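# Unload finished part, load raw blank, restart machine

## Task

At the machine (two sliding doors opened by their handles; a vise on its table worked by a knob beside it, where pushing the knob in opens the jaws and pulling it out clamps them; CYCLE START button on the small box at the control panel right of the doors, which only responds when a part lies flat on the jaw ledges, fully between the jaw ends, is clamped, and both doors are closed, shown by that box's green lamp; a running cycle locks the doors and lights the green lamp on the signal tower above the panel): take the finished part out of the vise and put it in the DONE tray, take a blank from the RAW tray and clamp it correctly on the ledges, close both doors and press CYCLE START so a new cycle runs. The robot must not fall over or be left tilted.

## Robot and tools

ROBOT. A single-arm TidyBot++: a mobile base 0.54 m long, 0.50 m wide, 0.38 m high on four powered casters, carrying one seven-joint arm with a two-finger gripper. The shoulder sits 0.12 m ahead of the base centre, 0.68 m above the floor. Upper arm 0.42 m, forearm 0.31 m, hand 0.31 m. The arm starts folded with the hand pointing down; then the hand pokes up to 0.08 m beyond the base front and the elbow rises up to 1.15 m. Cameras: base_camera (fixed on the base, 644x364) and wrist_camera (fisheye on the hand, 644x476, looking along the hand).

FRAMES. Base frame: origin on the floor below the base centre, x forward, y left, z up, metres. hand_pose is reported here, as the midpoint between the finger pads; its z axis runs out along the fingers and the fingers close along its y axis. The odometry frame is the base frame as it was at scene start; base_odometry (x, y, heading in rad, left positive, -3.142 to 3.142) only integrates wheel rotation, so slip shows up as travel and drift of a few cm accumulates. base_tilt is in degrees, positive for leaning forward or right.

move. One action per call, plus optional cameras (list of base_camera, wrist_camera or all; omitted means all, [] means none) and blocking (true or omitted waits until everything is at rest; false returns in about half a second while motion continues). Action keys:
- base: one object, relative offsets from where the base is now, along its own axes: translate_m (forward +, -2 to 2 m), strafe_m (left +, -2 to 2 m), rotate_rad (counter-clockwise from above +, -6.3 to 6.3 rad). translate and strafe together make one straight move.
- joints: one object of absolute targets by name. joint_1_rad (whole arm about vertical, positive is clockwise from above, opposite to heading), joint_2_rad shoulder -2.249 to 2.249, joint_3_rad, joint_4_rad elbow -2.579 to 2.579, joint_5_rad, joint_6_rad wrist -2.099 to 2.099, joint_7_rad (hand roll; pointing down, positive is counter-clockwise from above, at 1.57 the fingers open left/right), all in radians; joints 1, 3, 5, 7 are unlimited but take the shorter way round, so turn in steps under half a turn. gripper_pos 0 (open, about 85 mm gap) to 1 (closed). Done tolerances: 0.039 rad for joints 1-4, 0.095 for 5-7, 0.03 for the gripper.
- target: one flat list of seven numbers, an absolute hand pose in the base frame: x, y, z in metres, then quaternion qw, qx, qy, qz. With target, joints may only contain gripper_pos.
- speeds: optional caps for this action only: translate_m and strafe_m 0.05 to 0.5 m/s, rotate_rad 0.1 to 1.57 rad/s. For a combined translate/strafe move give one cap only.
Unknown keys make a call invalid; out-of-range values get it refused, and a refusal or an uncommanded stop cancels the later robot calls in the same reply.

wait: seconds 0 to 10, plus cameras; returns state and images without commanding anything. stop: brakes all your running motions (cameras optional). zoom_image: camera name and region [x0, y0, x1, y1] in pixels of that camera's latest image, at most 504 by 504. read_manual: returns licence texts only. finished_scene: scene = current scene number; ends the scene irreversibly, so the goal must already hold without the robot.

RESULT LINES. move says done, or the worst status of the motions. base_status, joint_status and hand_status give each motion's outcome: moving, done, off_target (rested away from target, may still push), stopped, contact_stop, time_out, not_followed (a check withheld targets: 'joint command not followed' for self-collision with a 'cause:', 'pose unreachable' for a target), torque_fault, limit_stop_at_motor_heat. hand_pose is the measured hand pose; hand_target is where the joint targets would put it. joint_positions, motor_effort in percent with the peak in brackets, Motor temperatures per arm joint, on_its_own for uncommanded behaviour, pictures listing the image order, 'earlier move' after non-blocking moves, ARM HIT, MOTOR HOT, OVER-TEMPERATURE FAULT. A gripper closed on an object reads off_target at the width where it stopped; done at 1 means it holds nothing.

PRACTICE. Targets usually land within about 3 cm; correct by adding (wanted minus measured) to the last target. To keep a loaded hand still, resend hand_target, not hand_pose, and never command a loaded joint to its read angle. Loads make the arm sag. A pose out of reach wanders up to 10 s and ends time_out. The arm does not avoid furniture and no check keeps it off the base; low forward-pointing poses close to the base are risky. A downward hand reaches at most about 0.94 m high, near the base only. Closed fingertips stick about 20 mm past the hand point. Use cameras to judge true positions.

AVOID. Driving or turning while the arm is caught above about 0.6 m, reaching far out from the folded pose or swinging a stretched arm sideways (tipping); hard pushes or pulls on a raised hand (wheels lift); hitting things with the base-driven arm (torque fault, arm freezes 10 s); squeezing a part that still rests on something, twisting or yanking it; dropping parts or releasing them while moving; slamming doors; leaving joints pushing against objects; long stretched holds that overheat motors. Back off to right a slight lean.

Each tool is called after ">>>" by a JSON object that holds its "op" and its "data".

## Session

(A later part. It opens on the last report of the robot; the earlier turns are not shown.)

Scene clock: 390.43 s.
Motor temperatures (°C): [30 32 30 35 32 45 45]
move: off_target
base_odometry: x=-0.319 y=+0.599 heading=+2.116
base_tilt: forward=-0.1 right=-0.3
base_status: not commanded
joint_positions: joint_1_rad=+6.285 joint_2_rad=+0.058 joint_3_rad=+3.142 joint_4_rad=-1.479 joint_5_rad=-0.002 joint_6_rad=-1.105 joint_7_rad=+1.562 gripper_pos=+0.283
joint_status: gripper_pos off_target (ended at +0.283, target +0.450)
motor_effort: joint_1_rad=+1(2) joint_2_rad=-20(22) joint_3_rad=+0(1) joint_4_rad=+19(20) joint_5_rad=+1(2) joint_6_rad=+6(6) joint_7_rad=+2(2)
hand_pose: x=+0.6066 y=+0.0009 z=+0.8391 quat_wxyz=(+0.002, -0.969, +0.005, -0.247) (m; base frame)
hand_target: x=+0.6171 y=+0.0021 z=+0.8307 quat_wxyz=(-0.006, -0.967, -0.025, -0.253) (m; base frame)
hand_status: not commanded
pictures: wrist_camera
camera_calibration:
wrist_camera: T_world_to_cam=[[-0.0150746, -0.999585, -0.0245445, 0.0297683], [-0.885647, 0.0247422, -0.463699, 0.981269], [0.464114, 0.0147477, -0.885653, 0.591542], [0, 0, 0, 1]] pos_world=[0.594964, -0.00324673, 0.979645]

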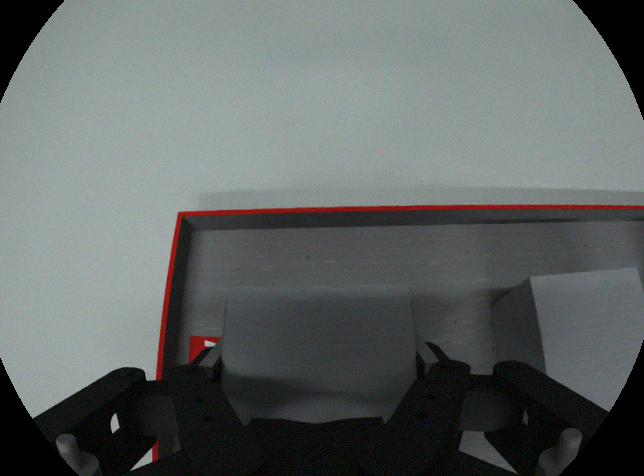

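>>> {"op": "move", "data": {"joints": {"joint_2_rad": 0.05, "joint_4_rad": -1.14, "joint_6_rad": -1.41, "gripper_pos": 0.6}, "cameras": ["wrist_camera"]}}

Scene clock: 393.60 s.
Motor temperatures (°C): [30 32 30 35 32 45 45]
move: off_target
base_odometry: x=-0.319 y=+0.599 heading=+2.116
base_tilt: forward=-0.1 right=-0.2
base_status: not commanded
joint_positions: joint_1_rad=+6.285 joint_2_rad=+0.070 joint_3_rad=+3.142 joint_4_rad=-1.173 joint_5_rad=-0.002 joint_6_rad=-1.369 joint_7_rad=+1.562 gripper_pos=+0.283
joint_status: gripper_pos off_target (ended at +0.283, target +0.600); the others done
motor_effort: joint_1_rad=+0(2) joint_2_rad=-25(29) joint_3_rad=-1(1) joint_4_rad=+23(26) joint_5_rad=+0(2) joint_6_rad=+8(9) joint_7_rad=+1(2)
hand_pose: x=+0.6032 y=+0.0009 z=+0.9341 quat_wxyz=(+0.002, -0.965, +0.005, -0.262) (m; base frame)
hand_target: x=+0.5923 y=+0.0021 z=+0.9522 quat_wxyz=(-0.006, -0.963, -0.024, -0.267) (m; base frame)
hand_status: not commanded
pictures: wrist_camera
camera_calibration:
wrist_camera: T_world_to_cam=[[-0.01381, -0.999597, -0.0248147, 0.0316027], [-0.871278, 0.0242061, -0.490193, 1.03837], [0.490596, 0.014851, -0.871261, 0.647785], [0, 0, 0, 1]] pos_world=[0.587346, -0.00316523, 1.07418]

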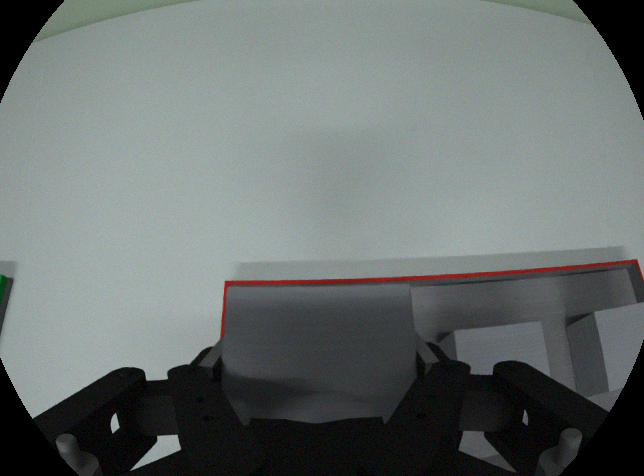

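>>> {"op": "move", "data": {"base": {"translate_m": -0.35}, "joints": {"joint_2_rad": -0.03, "joint_4_rad": -1.06, "joint_6_rad": -1.6}, "cameras": []}}

>>> {"op": "move", "data": {"base": {"rotate_rad": -3.095}, "speeds": {"rotate_rad": 1.0}, "cameras": []}}

Scene clock: 403.20 s.
Motor temperatures (°C): [30 32 30 36 32 45 45]
move: done
base_odometry: x=-0.138 y=+0.300 heading=+2.116
base_tilt: forward=-0.2 right=-0.3
base_status: done
joint_positions: joint_1_rad=+6.285 joint_2_rad=-0.016 joint_3_rad=+3.142 joint_4_rad=-1.088 joint_5_rad=-0.002 joint_6_rad=-1.569 joint_7_rad=+1.562 gripper_pos=+0.283
joint_status: all done
motor_effort: joint_1_rad=+0(2) joint_2_rad=-20(32) joint_3_rad=-1(2) joint_4_rad=+21(24) joint_5_rad=+0(1) joint_6_rad=+7(8) joint_7_rad=+1(2)
hand_pose: x=+0.5377 y=+0.0011 z=+0.9798 quat_wxyz=(+0.002, -0.969, +0.005, -0.248) (m; base frame)
hand_target: x=+0.5283 y=+0.0020 z=+0.9928 quat_wxyz=(-0.006, -0.967, -0.025, -0.253) (m; base frame)
hand_status: not commanded
pictures: none
No camera images: "cameras" was empty.

Scene clock: 407.20 s.
Motor temperatures (°C): [30 32 30 36 32 45 45]
move: done
base_odometry: x=-0.138 y=+0.300 heading=-0.979
base_tilt: forward=-0.1 right=-0.2
base_status: done
joint_positions: joint_1_rad=+6.285 joint_2_rad=-0.016 joint_3_rad=+3.142 joint_4_rad=-1.088 joint_5_rad=-0.002 joint_6_rad=-1.569 joint_7_rad=+1.562 gripper_pos=+0.283
joint_status: not commanded
motor_effort: joint_1_rad=+0(3) joint_2_rad=-20(22) joint_3_rad=-1(3) joint_4_rad=+21(21) joint_5_rad=-1(2) joint_6_rad=+7(8) joint_7_rad=+1(2)
hand_pose: x=+0.5377 y=+0.0013 z=+0.9798 quat_wxyz=(+0.002, -0.969, +0.005, -0.248) (m; base frame)
hand_target: x=+0.5283 y=+0.0020 z=+0.9928 quat_wxyz=(-0.006, -0.967, -0.025, -0.253) (m; base frame)
hand_status: not commanded
pictures: none
No camera images: "cameras" was empty.

>>> {"op": "move", "data": {"base": {"translate_m": 0.7, "strafe_m": 0.102}, "speeds": {"translate_m": 0.4}, "joints": {"joint_2_rad": 0.285, "joint_4_rad": -0.68, "joint_6_rad": -1.65}, "cameras": ["wrist_camera", "base_camera"]}}

Scene clock: 413.23 s.
Motor temperatures (°C): [30 32 30 36 32 45 45]
move: done
base_odometry: x=+0.338 y=-0.224 heading=-0.979
base_tilt: forward=-0.1 right=-0.2
base_status: done
joint_positions: joint_1_rad=+6.285 joint_2_rad=+0.301 joint_3_rad=+3.142 joint_4_rad=-0.713 joint_5_rad=-0.002 joint_6_rad=-1.615 joint_7_rad=+1.562 gripper_pos=+0.283
joint_status: all done
motor_effort: joint_1_rad=+1(2) joint_2_rad=-32(37) joint_3_rad=-1(1) joint_4_rad=+20(22) joint_5_rad=-1(2) joint_6_rad=+7(10) joint_7_rad=+1(2)
hand_pose: x=+0.6632 y=+0.0011 z=+0.9789 quat_wxyz=(+0.002, -0.967, +0.005, -0.254) (m; base frame)
hand_target: x=+0.6522 y=+0.0020 z=+0.9955 quat_wxyz=(-0.006, -0.965, -0.024, -0.260) (m; base frame)
hand_status: not commanded
pictures: base_camera, wrist_camera
camera_calibration:
wrist_camera: T_world_to_cam=[[-0.0133392, -0.999613, -0.0243926, 0.032939], [-0.878985, 0.0233516, -0.476277, 1.10408], [0.476663, 0.0150876, -0.878957, 0.674168], [0, 0, 0, 1]] pos_world=[0.649561, -0.00302739, 1.11922]

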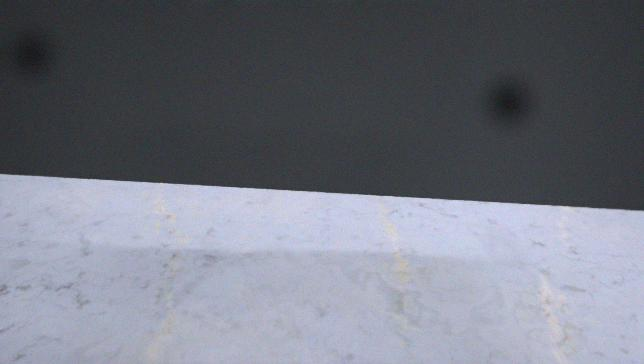

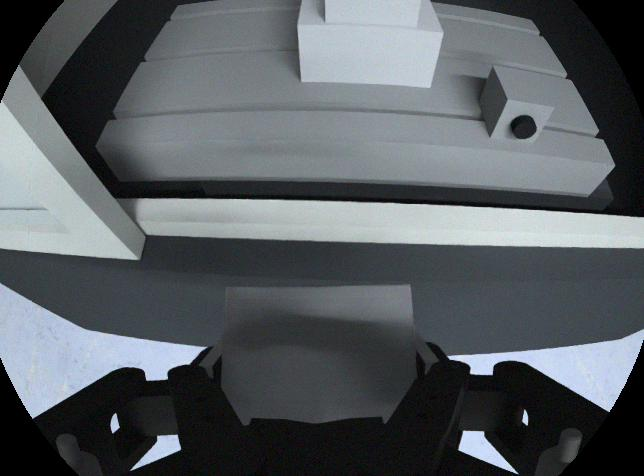

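>>> {"op": "zoom_image", "data": {"camera": "wrist_camera", "region": [90, 0, 594, 250]}}

Scaled by 1.000.

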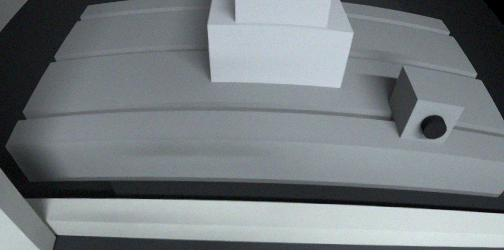

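>>> {"op": "move", "data": {"joints": {"joint_2_rad": 0.30, "joint_4_rad": -0.575, "joint_6_rad": -1.755}, "cameras": []}}

>>> {"op": "move", "data": {"base": {"translate_m": 0.26}, "speeds": {"translate_m": 0.25}, "cameras": ["wrist_camera", "base_camera"]}}

Scene clock: 439.63 s.
Motor temperatures (°C): [30 32 30 36 32 45 45]
move: done
base_odometry: x=+0.338 y=-0.224 heading=-0.979
base_tilt: forward=-0.1 right=-0.2
base_status: not commanded
joint_positions: joint_1_rad=+6.285 joint_2_rad=+0.301 joint_3_rad=+3.142 joint_4_rad=-0.603 joint_5_rad=-0.002 joint_6_rad=-1.715 joint_7_rad=+1.562 gripper_pos=+0.283
joint_status: all done
motor_effort: joint_1_rad=+1(1) joint_2_rad=-31(34) joint_3_rad=-1(1) joint_4_rad=+19(21) joint_5_rad=+0(1) joint_6_rad=+7(8) joint_7_rad=+1(1)
hand_pose: x=+0.6460 y=+0.0011 z=+1.0083 quat_wxyz=(+0.002, -0.966, +0.005, -0.258) (m; base frame)
hand_target: x=+0.6370 y=+0.0020 z=+1.0139 quat_wxyz=(-0.006, -0.967, -0.024, -0.253) (m; base frame)
hand_status: not commanded
pictures: none
No camera images: "cameras" was empty.

Scene clock: 441.47 s.
Motor temperatures (°C): [30 32 30 36 32 45 45]
move: done
base_odometry: x=+0.483 y=-0.440 heading=-0.979
base_tilt: forward=-0.1 right=-0.3
base_status: done
joint_positions: joint_1_rad=+6.285 joint_2_rad=+0.309 joint_3_rad=+3.142 joint_4_rad=-0.603 joint_5_rad=-0.002 joint_6_rad=-1.722 joint_7_rad=+1.562 gripper_pos=+0.283
joint_status: not commanded
motor_effort: joint_1_rad=+1(1) joint_2_rad=-31(35) joint_3_rad=-1(1) joint_4_rad=+19(20) joint_5_rad=+0(2) joint_6_rad=+8(8) joint_7_rad=+1(2)
hand_pose: x=+0.6467 y=+0.0011 z=+1.0029 quat_wxyz=(+0.002, -0.968, +0.005, -0.251) (m; base frame)
hand_target: x=+0.6370 y=+0.0020 z=+1.0139 quat_wxyz=(-0.006, -0.967, -0.024, -0.253) (m; base frame)
hand_status: not commanded
pictures: base_camera, wrist_camera
camera_calibration:
wrist_camera: T_world_to_cam=[[-0.0133199, -0.999619, -0.0241927, 0.0331153], [-0.882058, 0.0231421, -0.470572, 1.0973], [0.470953, 0.0150714, -0.88203, 0.70986], [0, 0, 0, 1]] pos_world=[0.634015, -0.00298978, 1.14328]

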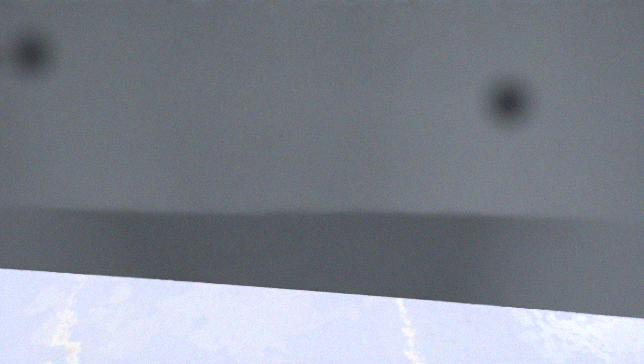

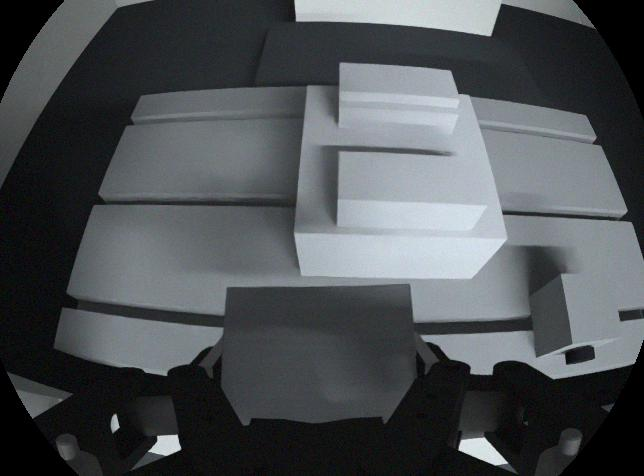

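>>> {"op": "move", "data": {"base": {"rotate_rad": -0.04, "strafe_m": -0.03}, "speeds": {"rotate_rad": 0.2}, "cameras": ["wrist_camera", "base_camera"]}}

>>> {"op": "zoom_image", "data": {"camera": "wrist_camera", "region": [240, 40, 540, 300]}}

Scene clock: 455.50 s.
Motor temperatures (°C): [30 32 30 36 32 45 45]
move: done
base_odometry: x=+0.458 y=-0.457 heading=-1.019
base_tilt: forward=-0.1 right=-0.2
base_status: done
joint_positions: joint_1_rad=+6.290 joint_2_rad=+0.309 joint_3_rad=+3.145 joint_4_rad=-0.603 joint_5_rad=-0.002 joint_6_rad=-1.722 joint_7_rad=+1.562 gripper_pos=+0.283
joint_status: not commanded
motor_effort: joint_1_rad=+1(5) joint_2_rad=-31(34) joint_3_rad=-1(4) joint_4_rad=+19(20) joint_5_rad=+0(3) joint_6_rad=+7(8) joint_7_rad=+1(1)
hand_pose: x=+0.6468 y=-0.0030 z=+1.0029 quat_wxyz=(+0.000, -0.968, +0.009, -0.251) (m; base frame)
hand_target: x=+0.6370 y=+0.0020 z=+1.0139 quat_wxyz=(-0.006, -0.967, -0.024, -0.253) (m; base frame)
hand_status: not commanded
pictures: base_camera, wrist_camera
camera_calibration:
wrist_camera: T_world_to_cam=[[-0.0216137, -0.999499, -0.0231296, 0.0333778], [-0.881826, 0.0299599, -0.470623, 1.09735], [0.47108, 0.0102244, -0.882031, 0.709808], [0, 0, 0, 1]] pos_world=[0.634014, -0.00677266, 1.14328]

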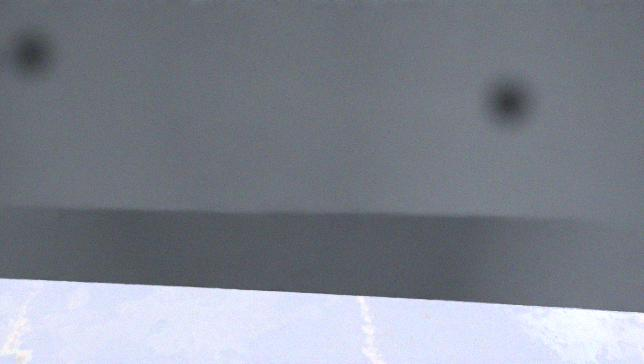

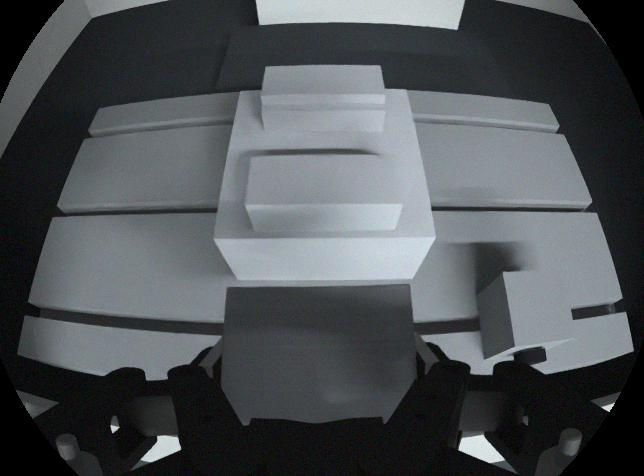

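Scaled by 1.680.

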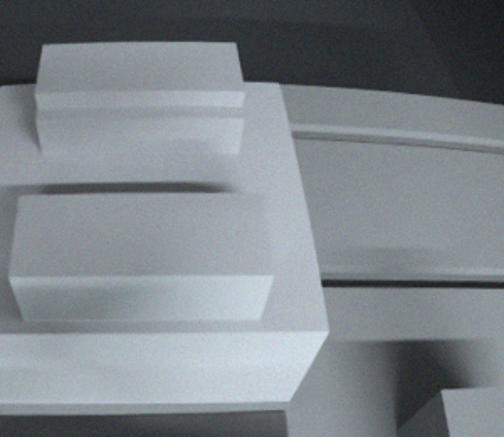

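>>> {"op": "move", "data": {"base": {"rotate_rad": -0.018, "strafe_m": 0.0075, "translate_m": 0.1}, "speeds": {"rotate_rad": 0.2, "translate_m": 0.15}, "cameras": ["wrist_camera", "base_camera"]}}

>>> {"op": "zoom_image", "data": {"camera": "wrist_camera", "region": [200, 80, 440, 320]}}

Scene clock: 490.27 s.
Motor temperatures (°C): [30 32 30 36 32 45 45]
move: done
base_odometry: x=+0.517 y=-0.538 heading=-1.037
base_tilt: forward=-0.2 right=-0.3
base_status: done
joint_positions: joint_1_rad=+6.289 joint_2_rad=+0.313 joint_3_rad=+3.145 joint_4_rad=-0.603 joint_5_rad=-0.002 joint_6_rad=-1.725 joint_7_rad=+1.562 gripper_pos=+0.283
joint_status: not commanded
motor_effort: joint_1_rad=+1(3) joint_2_rad=-31(36) joint_3_rad=-1(3) joint_4_rad=+19(21) joint_5_rad=+1(2) joint_6_rad=+8(8) joint_7_rad=+1(2)
hand_pose: x=+0.6476 y=-0.0024 z=+1.0004 quat_wxyz=(+0.000, -0.969, +0.008, -0.248) (m; base frame)
hand_target: x=+0.6370 y=+0.0020 z=+1.0139 quat_wxyz=(-0.006, -0.967, -0.024, -0.253) (m; base frame)
hand_status: not commanded
pictures: base_camera, wrist_camera
camera_calibration:
wrist_camera: T_world_to_cam=[[-0.0207272, -0.999519, -0.0230688, 0.0332334], [-0.884668, 0.0290849, -0.465313, 1.09346], [0.46576, 0.0107636, -0.884846, 0.713531], [0, 0, 0, 1]] pos_world=[0.6357, -0.00626571, 1.14093]

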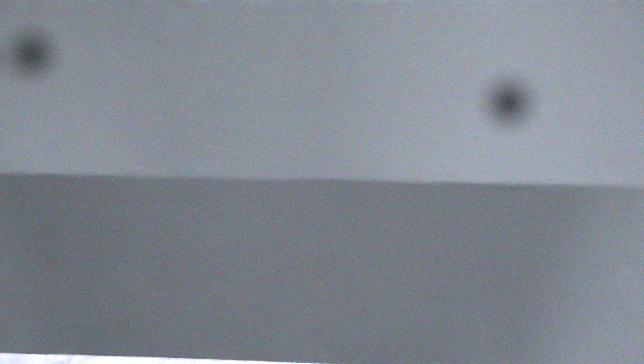

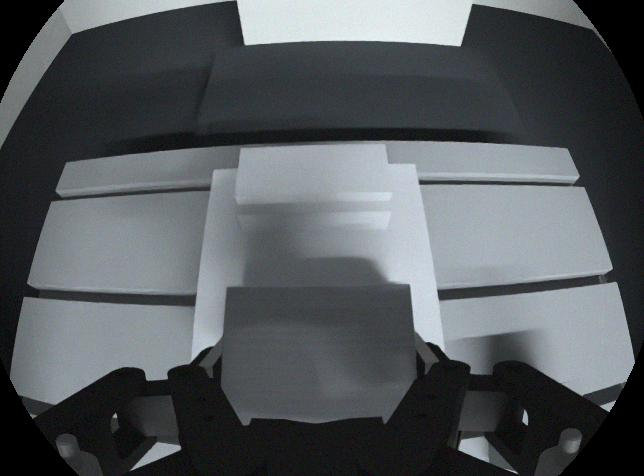

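Scaled by 2.100.

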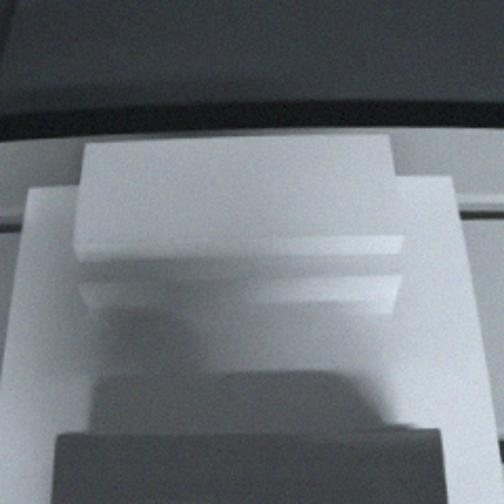

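>>> {"op": "move", "data": {"base": {"translate_m": 0.078, "strafe_m": 0.003}, "speeds": {"translate_m": 0.08}, "cameras": ["wrist_camera"]}}

Scene clock: 514.97 s.
Motor temperatures (°C): [30 32 30 36 32 45 45]
move: done
base_odometry: x=+0.559 y=-0.604 heading=-1.037
base_tilt: forward=-0.1 right=-0.3
base_status: done
joint_positions: joint_1_rad=+6.289 joint_2_rad=+0.313 joint_3_rad=+3.145 joint_4_rad=-0.603 joint_5_rad=-0.002 joint_6_rad=-1.726 joint_7_rad=+1.562 gripper_pos=+0.283
joint_status: not commanded
motor_effort: joint_1_rad=+0(2) joint_2_rad=-31(36) joint_3_rad=-1(2) joint_4_rad=+19(20) joint_5_rad=+1(2) joint_6_rad=+7(8) joint_7_rad=+1(2)
hand_pose: x=+0.6472 y=-0.0024 z=+1.0005 quat_wxyz=(+0.000, -0.969, +0.008, -0.247) (m; base frame)
hand_target: x=+0.6370 y=+0.0020 z=+1.0139 quat_wxyz=(-0.006, -0.967, -0.024, -0.253) (m; base frame)
hand_status: not commanded
pictures: wrist_camera
camera_calibration:
wrist_camera: T_world_to_cam=[[-0.0207465, -0.999519, -0.0230581, 0.0332297], [-0.885072, 0.0290877, -0.464545, 1.09256], [0.464992, 0.0107704, -0.885249, 0.714651], [0, 0, 0, 1]] pos_world=[0.635377, -0.0062634, 1.14095]

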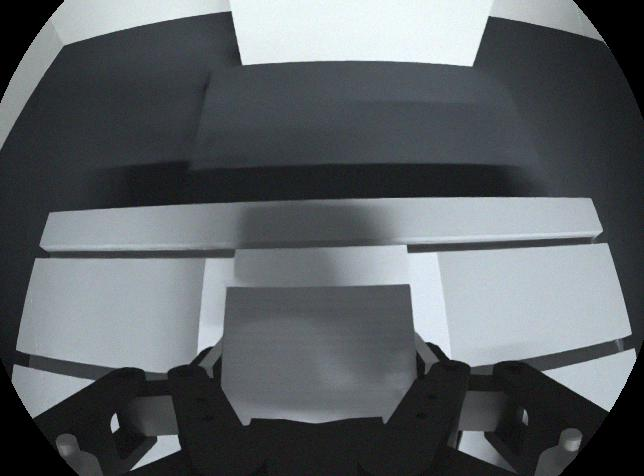

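>>> {"op": "zoom_image", "data": {"camera": "wrist_camera", "region": [170, 170, 470, 390]}}

Scaled by 1.680.

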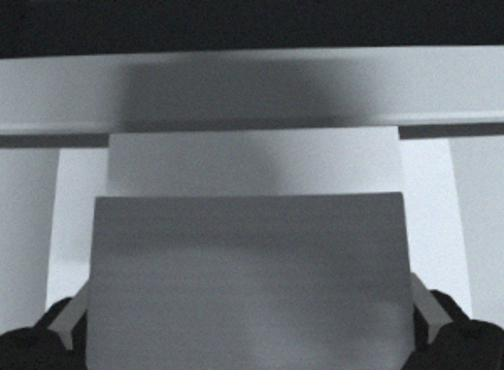

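>>> {"op": "move", "data": {"base": {"translate_m": 0.008}, "speeds": {"translate_m": 0.05}, "joints": {"joint_2_rad": 0.285, "joint_4_rad": -0.665, "joint_6_rad": -1.68}, "cameras": ["wrist_camera"]}}

>>> {"op": "zoom_image", "data": {"camera": "wrist_camera", "region": [170, 170, 470, 390]}}

Scene clock: 526.17 s.
Motor temperatures (°C): [29 32 30 36 32 45 45]
move: done
base_odometry: x=+0.563 y=-0.611 heading=-1.037
base_tilt: forward=-0.1 right=-0.3
base_status: done
joint_positions: joint_1_rad=+6.289 joint_2_rad=+0.311 joint_3_rad=+3.145 joint_4_rad=-0.667 joint_5_rad=-0.002 joint_6_rad=-1.716 joint_7_rad=+1.562 gripper_pos=+0.283
joint_status: all done
motor_effort: joint_1_rad=+0(1) joint_2_rad=-32(35) joint_3_rad=-1(1) joint_4_rad=+19(21) joint_5_rad=+0(1) joint_6_rad=+7(8) joint_7_rad=+1(1)
hand_pose: x=+0.6432 y=-0.0024 z=+0.9773 quat_wxyz=(+0.000, -0.975, +0.008, -0.222) (m; base frame)
hand_target: x=+0.6454 y=+0.0020 z=+0.9970 quat_wxyz=(-0.006, -0.967, -0.024, -0.253) (m; base frame)
hand_status: not commanded
pictures: wrist_camera
camera_calibration:
wrist_camera: T_world_to_cam=[[-0.0220244, -0.999506, -0.0224206, 0.0328202], [-0.908366, 0.0293733, -0.417142, 1.04693], [0.417595, 0.0111788, -0.908565, 0.749309], [0, 0, 0, 1]] pos_world=[0.638814, -0.00632428, 1.11825]

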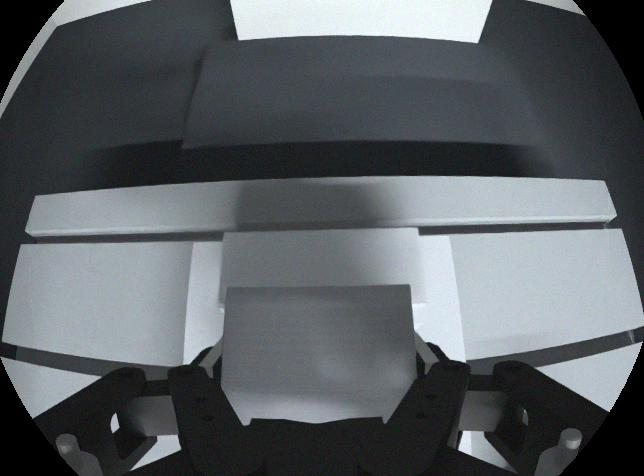

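Scaled by 1.680.

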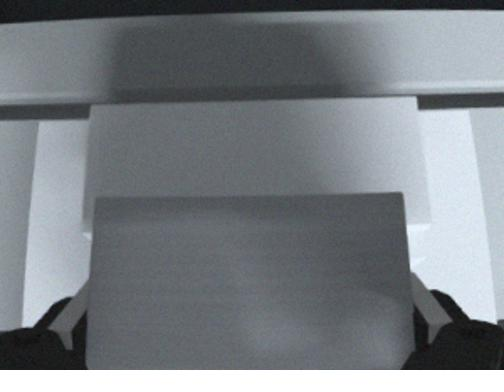

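>>> {"op": "move", "data": {"base": {"translate_m": -0.006}, "speeds": {"translate_m": 0.05}, "joints": {"joint_6_rad": -1.605}, "cameras": ["wrist_camera"]}}

>>> {"op": "zoom_image", "data": {"camera": "wrist_camera", "region": [170, 170, 470, 390]}}

Scene clock: 533.77 s.
Motor temperatures (°C): [29 32 30 36 32 45 45]
move: done
base_odometry: x=+0.560 y=-0.606 heading=-1.037
base_tilt: forward=-0.1 right=-0.3
base_status: done
joint_positions: joint_1_rad=+6.289 joint_2_rad=+0.307 joint_3_rad=+3.145 joint_4_rad=-0.668 joint_5_rad=-0.002 joint_6_rad=-1.644 joint_7_rad=+1.562 gripper_pos=+0.283
joint_status: all done
motor_effort: joint_1_rad=+0(3) joint_2_rad=-32(37) joint_3_rad=-1(1) joint_4_rad=+20(21) joint_5_rad=+0(2) joint_6_rad=+8(8) joint_7_rad=+1(2)
hand_pose: x=+0.6619 y=-0.0026 z=+0.9897 quat_wxyz=(+0.000, -0.966, +0.008, -0.259) (m; base frame)
hand_target: x=+0.6653 y=+0.0020 z=+1.0092 quat_wxyz=(-0.007, -0.957, -0.024, -0.289) (m; base frame)
hand_status: not commanded
pictures: wrist_camera
camera_calibration:
wrist_camera: T_world_to_cam=[[-0.0203263, -0.999519, -0.0234409, 0.0332387], [-0.874149, 0.0291459, -0.484782, 1.11338], [0.485232, 0.010637, -0.874321, 0.674042], [0, 0, 0, 1]] pos_world=[0.646872, -0.00639772, 1.12986]

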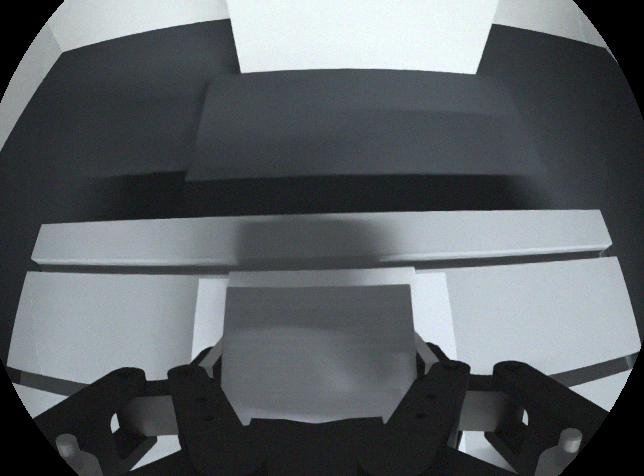

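Scaled by 1.680.

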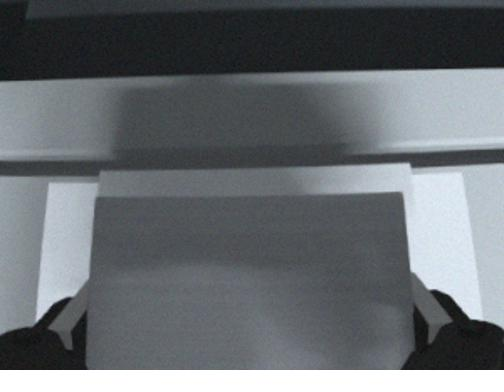

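>>> {"op": "move", "data": {"base": {"translate_m": -0.007}, "speeds": {"translate_m": 0.05}, "joints": {"joint_4_rad": -0.72, "joint_6_rad": -1.575}, "cameras": ["wrist_camera"]}}

>>> {"op": "zoom_image", "data": {"camera": "wrist_camera", "region": [170, 170, 470, 390]}}

Scene clock: 542.27 s.
Motor temperatures (°C): [29 33 30 36 32 45 45]
move: done
base_odometry: x=+0.557 y=-0.600 heading=-1.037
base_tilt: forward=-0.1 right=-0.2
base_status: done
joint_positions: joint_1_rad=+6.289 joint_2_rad=+0.301 joint_3_rad=+3.145 joint_4_rad=-0.719 joint_5_rad=-0.002 joint_6_rad=-1.633 joint_7_rad=+1.562 gripper_pos=+0.283
joint_status: all done
motor_effort: joint_1_rad=+0(1) joint_2_rad=-32(36) joint_3_rad=-1(1) joint_4_rad=+20(21) joint_5_rad=+0(1) joint_6_rad=+7(8) joint_7_rad=+1(2)
hand_pose: x=+0.6576 y=-0.0026 z=+0.9735 quat_wxyz=(+0.000, -0.970, +0.008, -0.242) (m; base frame)
hand_target: x=+0.6684 y=+0.0020 z=+0.9907 quat_wxyz=(-0.006, -0.961, -0.024, -0.277) (m; base frame)
hand_status: not commanded
pictures: wrist_camera
camera_calibration:
wrist_camera: T_world_to_cam=[[-0.0211856, -0.999509, -0.0230717, 0.0329883], [-0.89025, 0.0293615, -0.454526, 1.08289], [0.45498, 0.0109102, -0.890435, 0.697582], [0, 0, 0, 1]] pos_world=[0.647353, -0.00643378, 1.11411]

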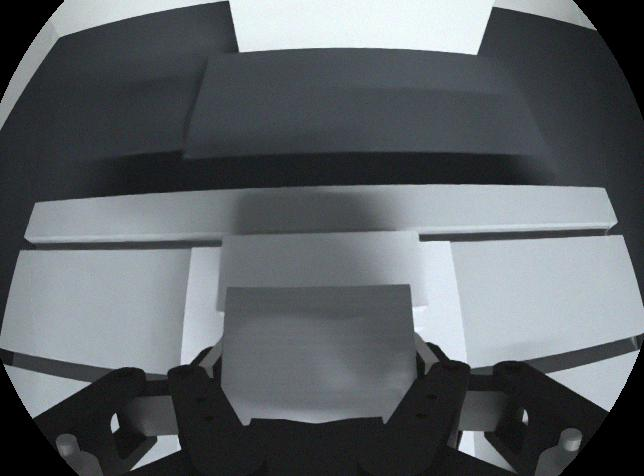

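Scaled by 1.680.

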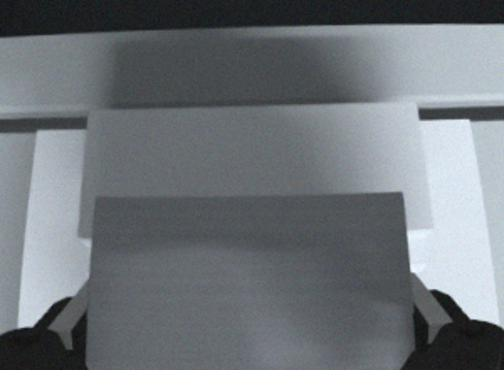

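>>> {"op": "move", "data": {"base": {"translate_m": 0.003}, "speeds": {"translate_m": 0.05}, "joints": {"joint_2_rad": 0.281, "joint_4_rad": -0.73, "joint_6_rad": -1.55}, "cameras": ["wrist_camera"]}}

>>> {"op": "zoom_image", "data": {"camera": "wrist_camera", "region": [170, 170, 470, 390]}}

Scene clock: 553.20 s.
Motor temperatures (°C): [29 33 30 36 32 45 45]
move: done
base_odometry: x=+0.558 y=-0.602 heading=-1.037
base_tilt: forward=-0.1 right=-0.3
base_status: done
joint_positions: joint_1_rad=+6.289 joint_2_rad=+0.299 joint_3_rad=+3.145 joint_4_rad=-0.728 joint_5_rad=-0.002 joint_6_rad=-1.605 joint_7_rad=+1.562 gripper_pos=+0.283
joint_status: all done
motor_effort: joint_1_rad=+0(1) joint_2_rad=-32(36) joint_3_rad=-1(1) joint_4_rad=+20(21) joint_5_rad=+0(1) joint_6_rad=+7(8) joint_7_rad=+1(2)
hand_pose: x=+0.6636 y=-0.0026 z=+0.9749 quat_wxyz=(+0.000, -0.968, +0.008, -0.252) (m; base frame)
hand_target: x=+0.6728 y=+0.0021 z=+0.9927 quat_wxyz=(-0.007, -0.958, -0.024, -0.286) (m; base frame)
hand_status: not commanded
pictures: wrist_camera
camera_calibration:
wrist_camera: T_world_to_cam=[[-0.0207336, -0.999512, -0.0233541, 0.0330691], [-0.880673, 0.0293161, -0.472818, 1.10041], [0.473272, 0.0107641, -0.880851, 0.674559], [0, 0, 0, 1]] pos_world=[0.650537, -0.00646766, 1.11525]

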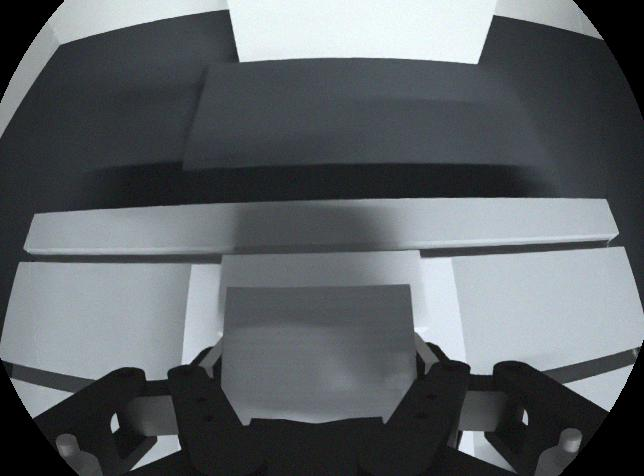

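Scaled by 1.680.

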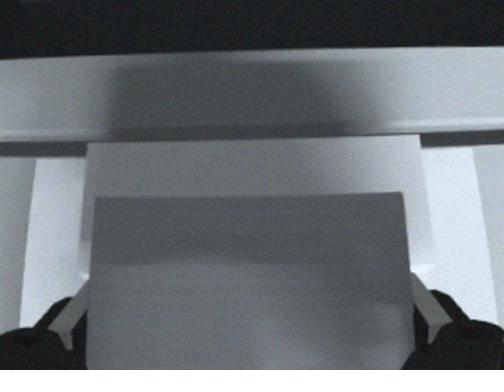

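>>> {"op": "move", "data": {"base": {"translate_m": -0.0035}, "speeds": {"translate_m": 0.05}, "joints": {"joint_2_rad": 0.271, "joint_4_rad": -0.773, "joint_6_rad": -1.521}, "cameras": ["wrist_camera"]}}

>>> {"op": "zoom_image", "data": {"camera": "wrist_camera", "region": [170, 170, 470, 390]}}

Scene clock: 572.83 s.
Motor temperatures (°C): [29 33 30 36 32 45 45]
move: done
base_odometry: x=+0.556 y=-0.599 heading=-1.037
base_tilt: forward=-0.1 right=-0.3
base_status: done
joint_positions: joint_1_rad=+6.289 joint_2_rad=+0.287 joint_3_rad=+3.145 joint_4_rad=-0.764 joint_5_rad=-0.002 joint_6_rad=-1.577 joint_7_rad=+1.562 gripper_pos=+0.283
joint_status: all done
motor_effort: joint_1_rad=+1(1) joint_2_rad=-31(37) joint_3_rad=-1(1) joint_4_rad=+20(21) joint_5_rad=+1(1) joint_6_rad=+7(8) joint_7_rad=+1(2)
hand_pose: x=+0.6639 y=-0.0026 z=+0.9699 quat_wxyz=(+0.000, -0.967, +0.008, -0.253) (m; base frame)
hand_target: x=+0.6731 y=+0.0021 z=+0.9843 quat_wxyz=(-0.007, -0.958, -0.024, -0.284) (m; base frame)
hand_status: not commanded
pictures: wrist_camera
camera_calibration:
wrist_camera: T_world_to_cam=[[-0.0207218, -0.99951, -0.0234556, 0.0330245], [-0.879279, 0.0293854, -0.475401, 1.09988], [0.475857, 0.0107729, -0.879457, 0.666986], [0, 0, 0, 1]] pos_world=[0.650396, -0.00649754, 1.11024]

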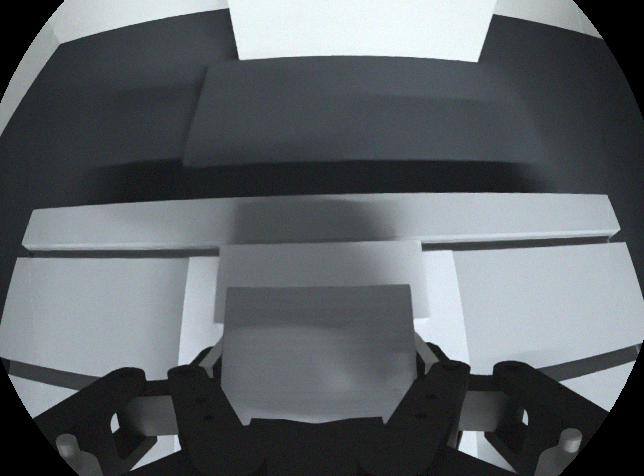

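Scaled by 1.680.

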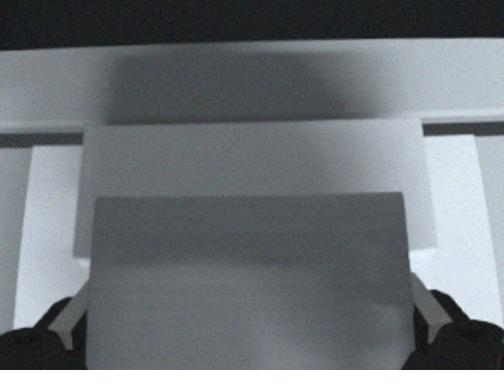

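>>> {"op": "move", "data": {"joints": {"joint_2_rad": 0.264, "joint_4_rad": -0.795, "joint_6_rad": -1.504}, "cameras": []}}

Scene clock: 576.53 s.
Motor temperatures (°C): [29 33 30 36 32 45 45]
move: done
base_odometry: x=+0.556 y=-0.599 heading=-1.037
base_tilt: forward=-0.2 right=-0.2
base_status: not commanded
joint_positions: joint_1_rad=+6.289 joint_2_rad=+0.279 joint_3_rad=+3.145 joint_4_rad=-0.783 joint_5_rad=-0.002 joint_6_rad=-1.560 joint_7_rad=+1.562 gripper_pos=+0.283
joint_status: all done
motor_effort: joint_1_rad=+1(2) joint_2_rad=-28(31) joint_3_rad=-1(1) joint_4_rad=+19(21) joint_5_rad=+1(1) joint_6_rad=+7(8) joint_7_rad=+1(1)
hand_pose: x=+0.6641 y=-0.0027 z=+0.9695 quat_wxyz=(+0.000, -0.966, +0.008, -0.257) (m; base frame)
hand_target: x=+0.6731 y=+0.0021 z=+0.9813 quat_wxyz=(-0.007, -0.958, -0.024, -0.285) (m; base frame)
hand_status: not commanded
pictures: none
No camera images: "cameras" was empty.

>>> {"op": "move", "data": {"joints": {"joint_2_rad": 0.268, "joint_4_rad": -0.795, "joint_6_rad": -1.52}, "cameras": ["wrist_camera"]}}

>>> {"op": "zoom_image", "data": {"camera": "wrist_camera", "region": [200, 220, 440, 340]}}

Scene clock: 579.87 s.
Motor temperatures (°C): [29 33 30 36 32 45 45]
move: done
base_odometry: x=+0.556 y=-0.599 heading=-1.037
base_tilt: forward=-0.1 right=-0.3
base_status: not commanded
joint_positions: joint_1_rad=+6.289 joint_2_rad=+0.279 joint_3_rad=+3.145 joint_4_rad=-0.783 joint_5_rad=-0.002 joint_6_rad=-1.560 joint_7_rad=+1.562 gripper_pos=+0.283
joint_status: all done
motor_effort: joint_1_rad=+1(1) joint_2_rad=-28(29) joint_3_rad=-1(1) joint_4_rad=+19(19) joint_5_rad=+1(1) joint_6_rad=+7(7) joint_7_rad=+1(1)
hand_pose: x=+0.6641 y=-0.0027 z=+0.9695 quat_wxyz=(+0.000, -0.966, +0.008, -0.257) (m; base frame)
hand_target: x=+0.6701 y=+0.0021 z=+0.9765 quat_wxyz=(-0.006, -0.961, -0.024, -0.276) (m; base frame)
hand_status: not commanded
pictures: wrist_camera
camera_calibration:
wrist_camera: T_world_to_cam=[[-0.0205661, -0.99951, -0.0235958, 0.0330349], [-0.875465, 0.0294016, -0.482386, 1.10406], [0.482843, 0.0107365, -0.875641, 0.658195], [0, 0, 0, 1]] pos_world=[0.64944, -0.00650905, 1.1097]

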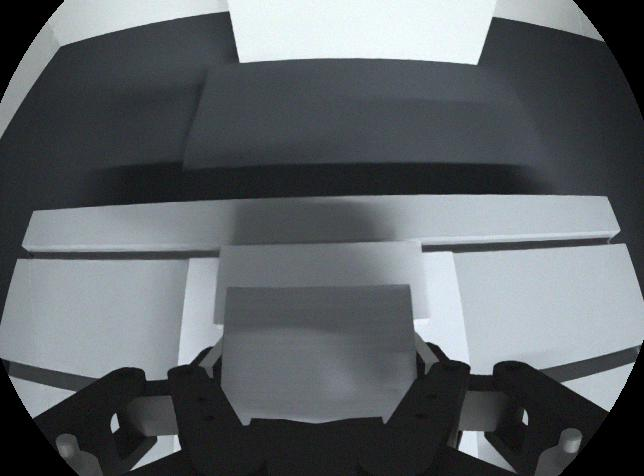

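Scaled by 2.100.

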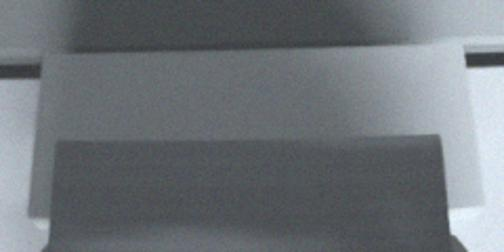

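>>> {"op": "move", "data": {"base": {"translate_m": -0.001}, "speeds": {"translate_m": 0.05}, "cameras": []}}

>>> {"op": "move", "data": {"base": {"translate_m": -0.001}, "speeds": {"translate_m": 0.05}, "cameras": []}}

Scene clock: 592.80 s.
Motor temperatures (°C): [29 33 30 36 32 45 45]
move: done
base_odometry: x=+0.556 y=-0.598 heading=-1.037
base_tilt: forward=-0.1 right=-0.2
base_status: done
joint_positions: joint_1_rad=+6.289 joint_2_rad=+0.279 joint_3_rad=+3.145 joint_4_rad=-0.783 joint_5_rad=-0.002 joint_6_rad=-1.559 joint_7_rad=+1.562 gripper_pos=+0.283
joint_status: not commanded
motor_effort: joint_1_rad=+1(2) joint_2_rad=-28(31) joint_3_rad=-1(1) joint_4_rad=+19(21) joint_5_rad=+1(1) joint_6_rad=+6(8) joint_7_rad=+1(2)
hand_pose: x=+0.6642 y=-0.0027 z=+0.9694 quat_wxyz=(+0.000, -0.966, +0.008, -0.257) (m; base frame)
hand_target: x=+0.6701 y=+0.0021 z=+0.9765 quat_wxyz=(-0.006, -0.961, -0.024, -0.276) (m; base frame)
hand_status: not commanded
pictures: none
No camera images: "cameras" was empty.

Scene clock: 593.20 s.
Motor temperatures (°C): [29 33 30 36 32 45 45]
move: done
base_odometry: x=+0.555 y=-0.598 heading=-1.037
base_tilt: forward=-0.1 right=-0.3
base_status: done
joint_positions: joint_1_rad=+6.289 joint_2_rad=+0.279 joint_3_rad=+3.145 joint_4_rad=-0.784 joint_5_rad=-0.002 joint_6_rad=-1.558 joint_7_rad=+1.562 gripper_pos=+0.283
joint_status: not commanded
motor_effort: joint_1_rad=+0(1) joint_2_rad=-29(31) joint_3_rad=-1(1) joint_4_rad=+19(20) joint_5_rad=+1(1) joint_6_rad=+6(7) joint_7_rad=+1(1)
hand_pose: x=+0.6642 y=-0.0027 z=+0.9695 quat_wxyz=(+0.000, -0.966, +0.008, -0.258) (m; base frame)
hand_target: x=+0.6701 y=+0.0021 z=+0.9765 quat_wxyz=(-0.006, -0.961, -0.024, -0.276) (m; base frame)
hand_status: not commanded
pictures: none
No camera images: "cameras" was empty.

>>> {"op": "move", "data": {"base": {"translate_m": -0.0015}, "speeds": {"translate_m": 0.05}, "cameras": ["wrist_camera"]}}

>>> {"op": "zoom_image", "data": {"camera": "wrist_camera", "region": [200, 220, 440, 340]}}

Scene clock: 596.33 s.
Motor temperatures (°C): [29 33 30 36 32 45 45]
move: done
base_odometry: x=+0.554 y=-0.596 heading=-1.037
base_tilt: forward=-0.2 right=-0.2
base_status: done
joint_positions: joint_1_rad=+6.289 joint_2_rad=+0.278 joint_3_rad=+3.145 joint_4_rad=-0.784 joint_5_rad=-0.002 joint_6_rad=-1.558 joint_7_rad=+1.562 gripper_pos=+0.283
joint_status: not commanded
motor_effort: joint_1_rad=+0(1) joint_2_rad=-29(32) joint_3_rad=-1(1) joint_4_rad=+18(21) joint_5_rad=+1(1) joint_6_rad=+6(8) joint_7_rad=+1(2)
hand_pose: x=+0.6643 y=-0.0027 z=+0.9694 quat_wxyz=(+0.000, -0.966, +0.008, -0.258) (m; base frame)
hand_target: x=+0.6701 y=+0.0021 z=+0.9765 quat_wxyz=(-0.006, -0.961, -0.024, -0.276) (m; base frame)
hand_status: not commanded
pictures: wrist_camera
camera_calibration:
wrist_camera: T_world_to_cam=[[-0.0205475, -0.99951, -0.0236101, 0.0330357], [-0.87502, 0.0294021, -0.483192, 1.10468], [0.48365, 0.0107309, -0.875196, 0.657038], [0, 0, 0, 1]] pos_world=[0.649524, -0.00651116, 1.10959]

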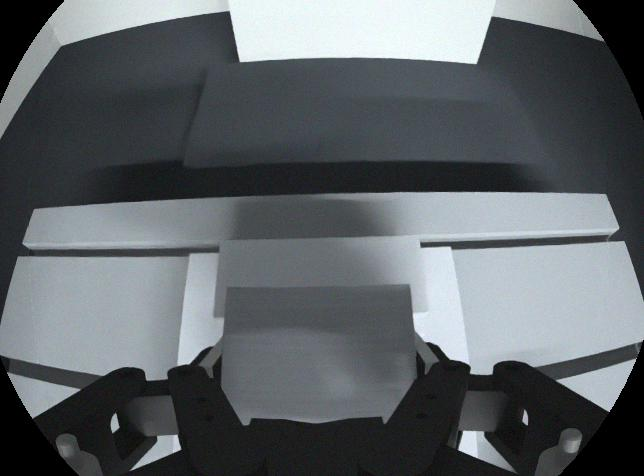

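Scaled by 2.100.

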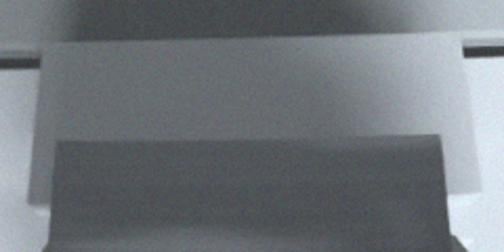

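>>> {"op": "move", "data": {"base": {"translate_m": 0.0045}, "speeds": {"translate_m": 0.05}, "cameras": []}}

>>> {"op": "move", "data": {"base": {"translate_m": 0.001}, "speeds": {"translate_m": 0.05}, "cameras": []}}

Scene clock: 601.93 s.
Motor temperatures (°C): [29 33 30 35 32 45 45]
move: done
base_odometry: x=+0.557 y=-0.600 heading=-1.037
base_tilt: forward=-0.1 right=-0.3
base_status: done
joint_positions: joint_1_rad=+6.289 joint_2_rad=+0.277 joint_3_rad=+3.145 joint_4_rad=-0.786 joint_5_rad=-0.002 joint_6_rad=-1.558 joint_7_rad=+1.562 gripper_pos=+0.283
joint_status: not commanded
motor_effort: joint_1_rad=+0(1) joint_2_rad=-30(32) joint_3_rad=-1(1) joint_4_rad=+19(21) joint_5_rad=-1(1) joint_6_rad=+6(8) joint_7_rad=+1(2)
hand_pose: x=+0.6638 y=-0.0027 z=+0.9696 quat_wxyz=(+0.000, -0.966, +0.008, -0.258) (m; base frame)
hand_target: x=+0.6701 y=+0.0021 z=+0.9765 quat_wxyz=(-0.006, -0.961, -0.024, -0.276) (m; base frame)
hand_status: not commanded
pictures: none
No camera images: "cameras" was empty.

Scene clock: 602.33 s.
Motor temperatures (°C): [29 33 30 35 32 45 45]
move: done
base_odometry: x=+0.557 y=-0.601 heading=-1.037
base_tilt: forward=-0.1 right=-0.3
base_status: done
joint_positions: joint_1_rad=+6.289 joint_2_rad=+0.276 joint_3_rad=+3.145 joint_4_rad=-0.787 joint_5_rad=-0.002 joint_6_rad=-1.557 joint_7_rad=+1.562 gripper_pos=+0.283
joint_status: not commanded
motor_effort: joint_1_rad=+0(1) joint_2_rad=-29(31) joint_3_rad=-1(1) joint_4_rad=+18(20) joint_5_rad=+1(1) joint_6_rad=+6(7) joint_7_rad=+1(2)
hand_pose: x=+0.6635 y=-0.0027 z=+0.9695 quat_wxyz=(+0.000, -0.966, +0.008, -0.258) (m; base frame)
hand_target: x=+0.6701 y=+0.0021 z=+0.9765 quat_wxyz=(-0.006, -0.961, -0.024, -0.276) (m; base frame)
hand_status: not commanded
pictures: none
No camera images: "cameras" was empty.

>>> {"op": "move", "data": {"base": {"translate_m": 0.0015}, "speeds": {"translate_m": 0.05}, "cameras": ["wrist_camera"]}}

>>> {"op": "zoom_image", "data": {"camera": "wrist_camera", "region": [200, 220, 440, 340]}}

Scene clock: 605.80 s.
Motor temperatures (°C): [29 33 30 35 32 45 45]
move: done
base_odometry: x=+0.558 y=-0.602 heading=-1.037
base_tilt: forward=-0.1 right=-0.2
base_status: done
joint_positions: joint_1_rad=+6.289 joint_2_rad=+0.276 joint_3_rad=+3.145 joint_4_rad=-0.787 joint_5_rad=-0.002 joint_6_rad=-1.557 joint_7_rad=+1.562 gripper_pos=+0.283
joint_status: not commanded
motor_effort: joint_1_rad=+1(1) joint_2_rad=-29(30) joint_3_rad=-1(1) joint_4_rad=+19(20) joint_5_rad=+0(1) joint_6_rad=+7(8) joint_7_rad=+1(2)
hand_pose: x=+0.6634 y=-0.0027 z=+0.9695 quat_wxyz=(+0.000, -0.966, +0.008, -0.258) (m; base frame)
hand_target: x=+0.6701 y=+0.0021 z=+0.9765 quat_wxyz=(-0.006, -0.961, -0.024, -0.276) (m; base frame)
hand_status: not commanded
pictures: wrist_camera
camera_calibration:
wrist_camera: T_world_to_cam=[[-0.0205514, -0.99951, -0.0236176, 0.033036], [-0.875044, 0.0294087, -0.48315, 1.10398], [0.483608, 0.010737, -0.875219, 0.65764], [0, 0, 0, 1]] pos_world=[0.648668, -0.00650782, 1.10975]

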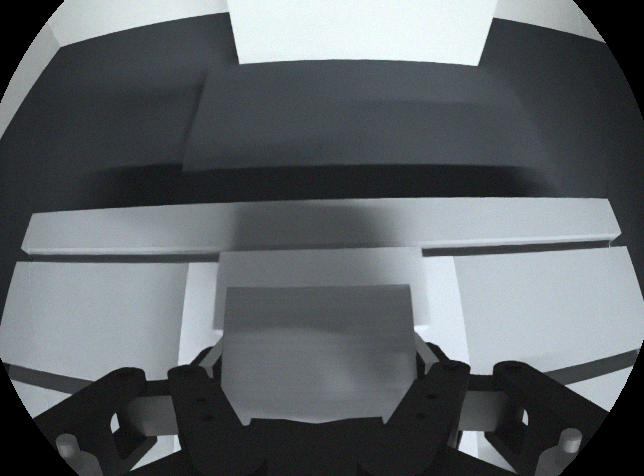

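Scaled by 2.100.

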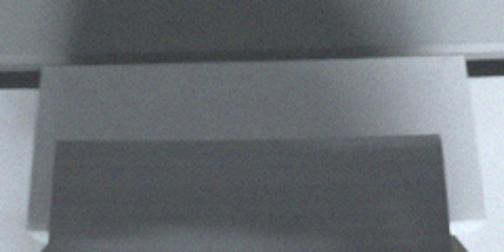

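>>> {"op": "move", "data": {"base": {"translate_m": -0.004}, "speeds": {"translate_m": 0.05}, "joints": {"joint_2_rad": 0.274, "joint_4_rad": -0.795, "joint_6_rad": -1.54}, "cameras": ["wrist_camera"]}}

>>> {"op": "zoom_image", "data": {"camera": "wrist_camera", "region": [200, 220, 440, 340]}}

Scene clock: 616.90 s.
Motor temperatures (°C): [29 33 30 35 32 45 45]
move: done
base_odometry: x=+0.556 y=-0.599 heading=-1.037
base_tilt: forward=-0.1 right=-0.3
base_status: done
joint_positions: joint_1_rad=+6.289 joint_2_rad=+0.276 joint_3_rad=+3.145 joint_4_rad=-0.787 joint_5_rad=-0.002 joint_6_rad=-1.557 joint_7_rad=+1.562 gripper_pos=+0.283
joint_status: all done
motor_effort: joint_1_rad=+0(1) joint_2_rad=-29(33) joint_3_rad=-1(2) joint_4_rad=+19(20) joint_5_rad=+0(1) joint_6_rad=+6(9) joint_7_rad=+2(2)
hand_pose: x=+0.6635 y=-0.0027 z=+0.9694 quat_wxyz=(+0.000, -0.966, +0.008, -0.258) (m; base frame)
hand_target: x=+0.6665 y=+0.0021 z=+0.9699 quat_wxyz=(-0.006, -0.964, -0.024, -0.263) (m; base frame)
hand_status: not commanded
pictures: wrist_camera
camera_calibration:
wrist_camera: T_world_to_cam=[[-0.0205505, -0.99951, -0.0236194, 0.0330352], [-0.875007, 0.0294095, -0.483216, 1.10401], [0.483674, 0.0107368, -0.875182, 0.657466], [0, 0, 0, 1]] pos_world=[0.648693, -0.00650843, 1.10966]

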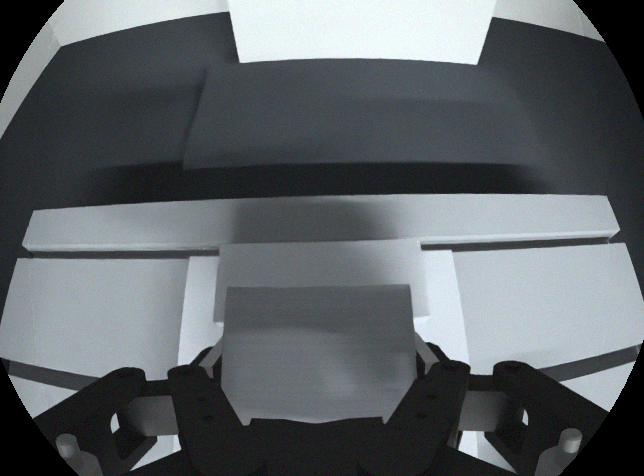

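Scaled by 2.100.

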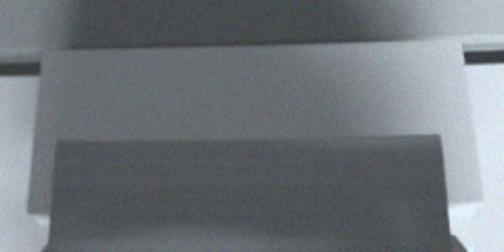

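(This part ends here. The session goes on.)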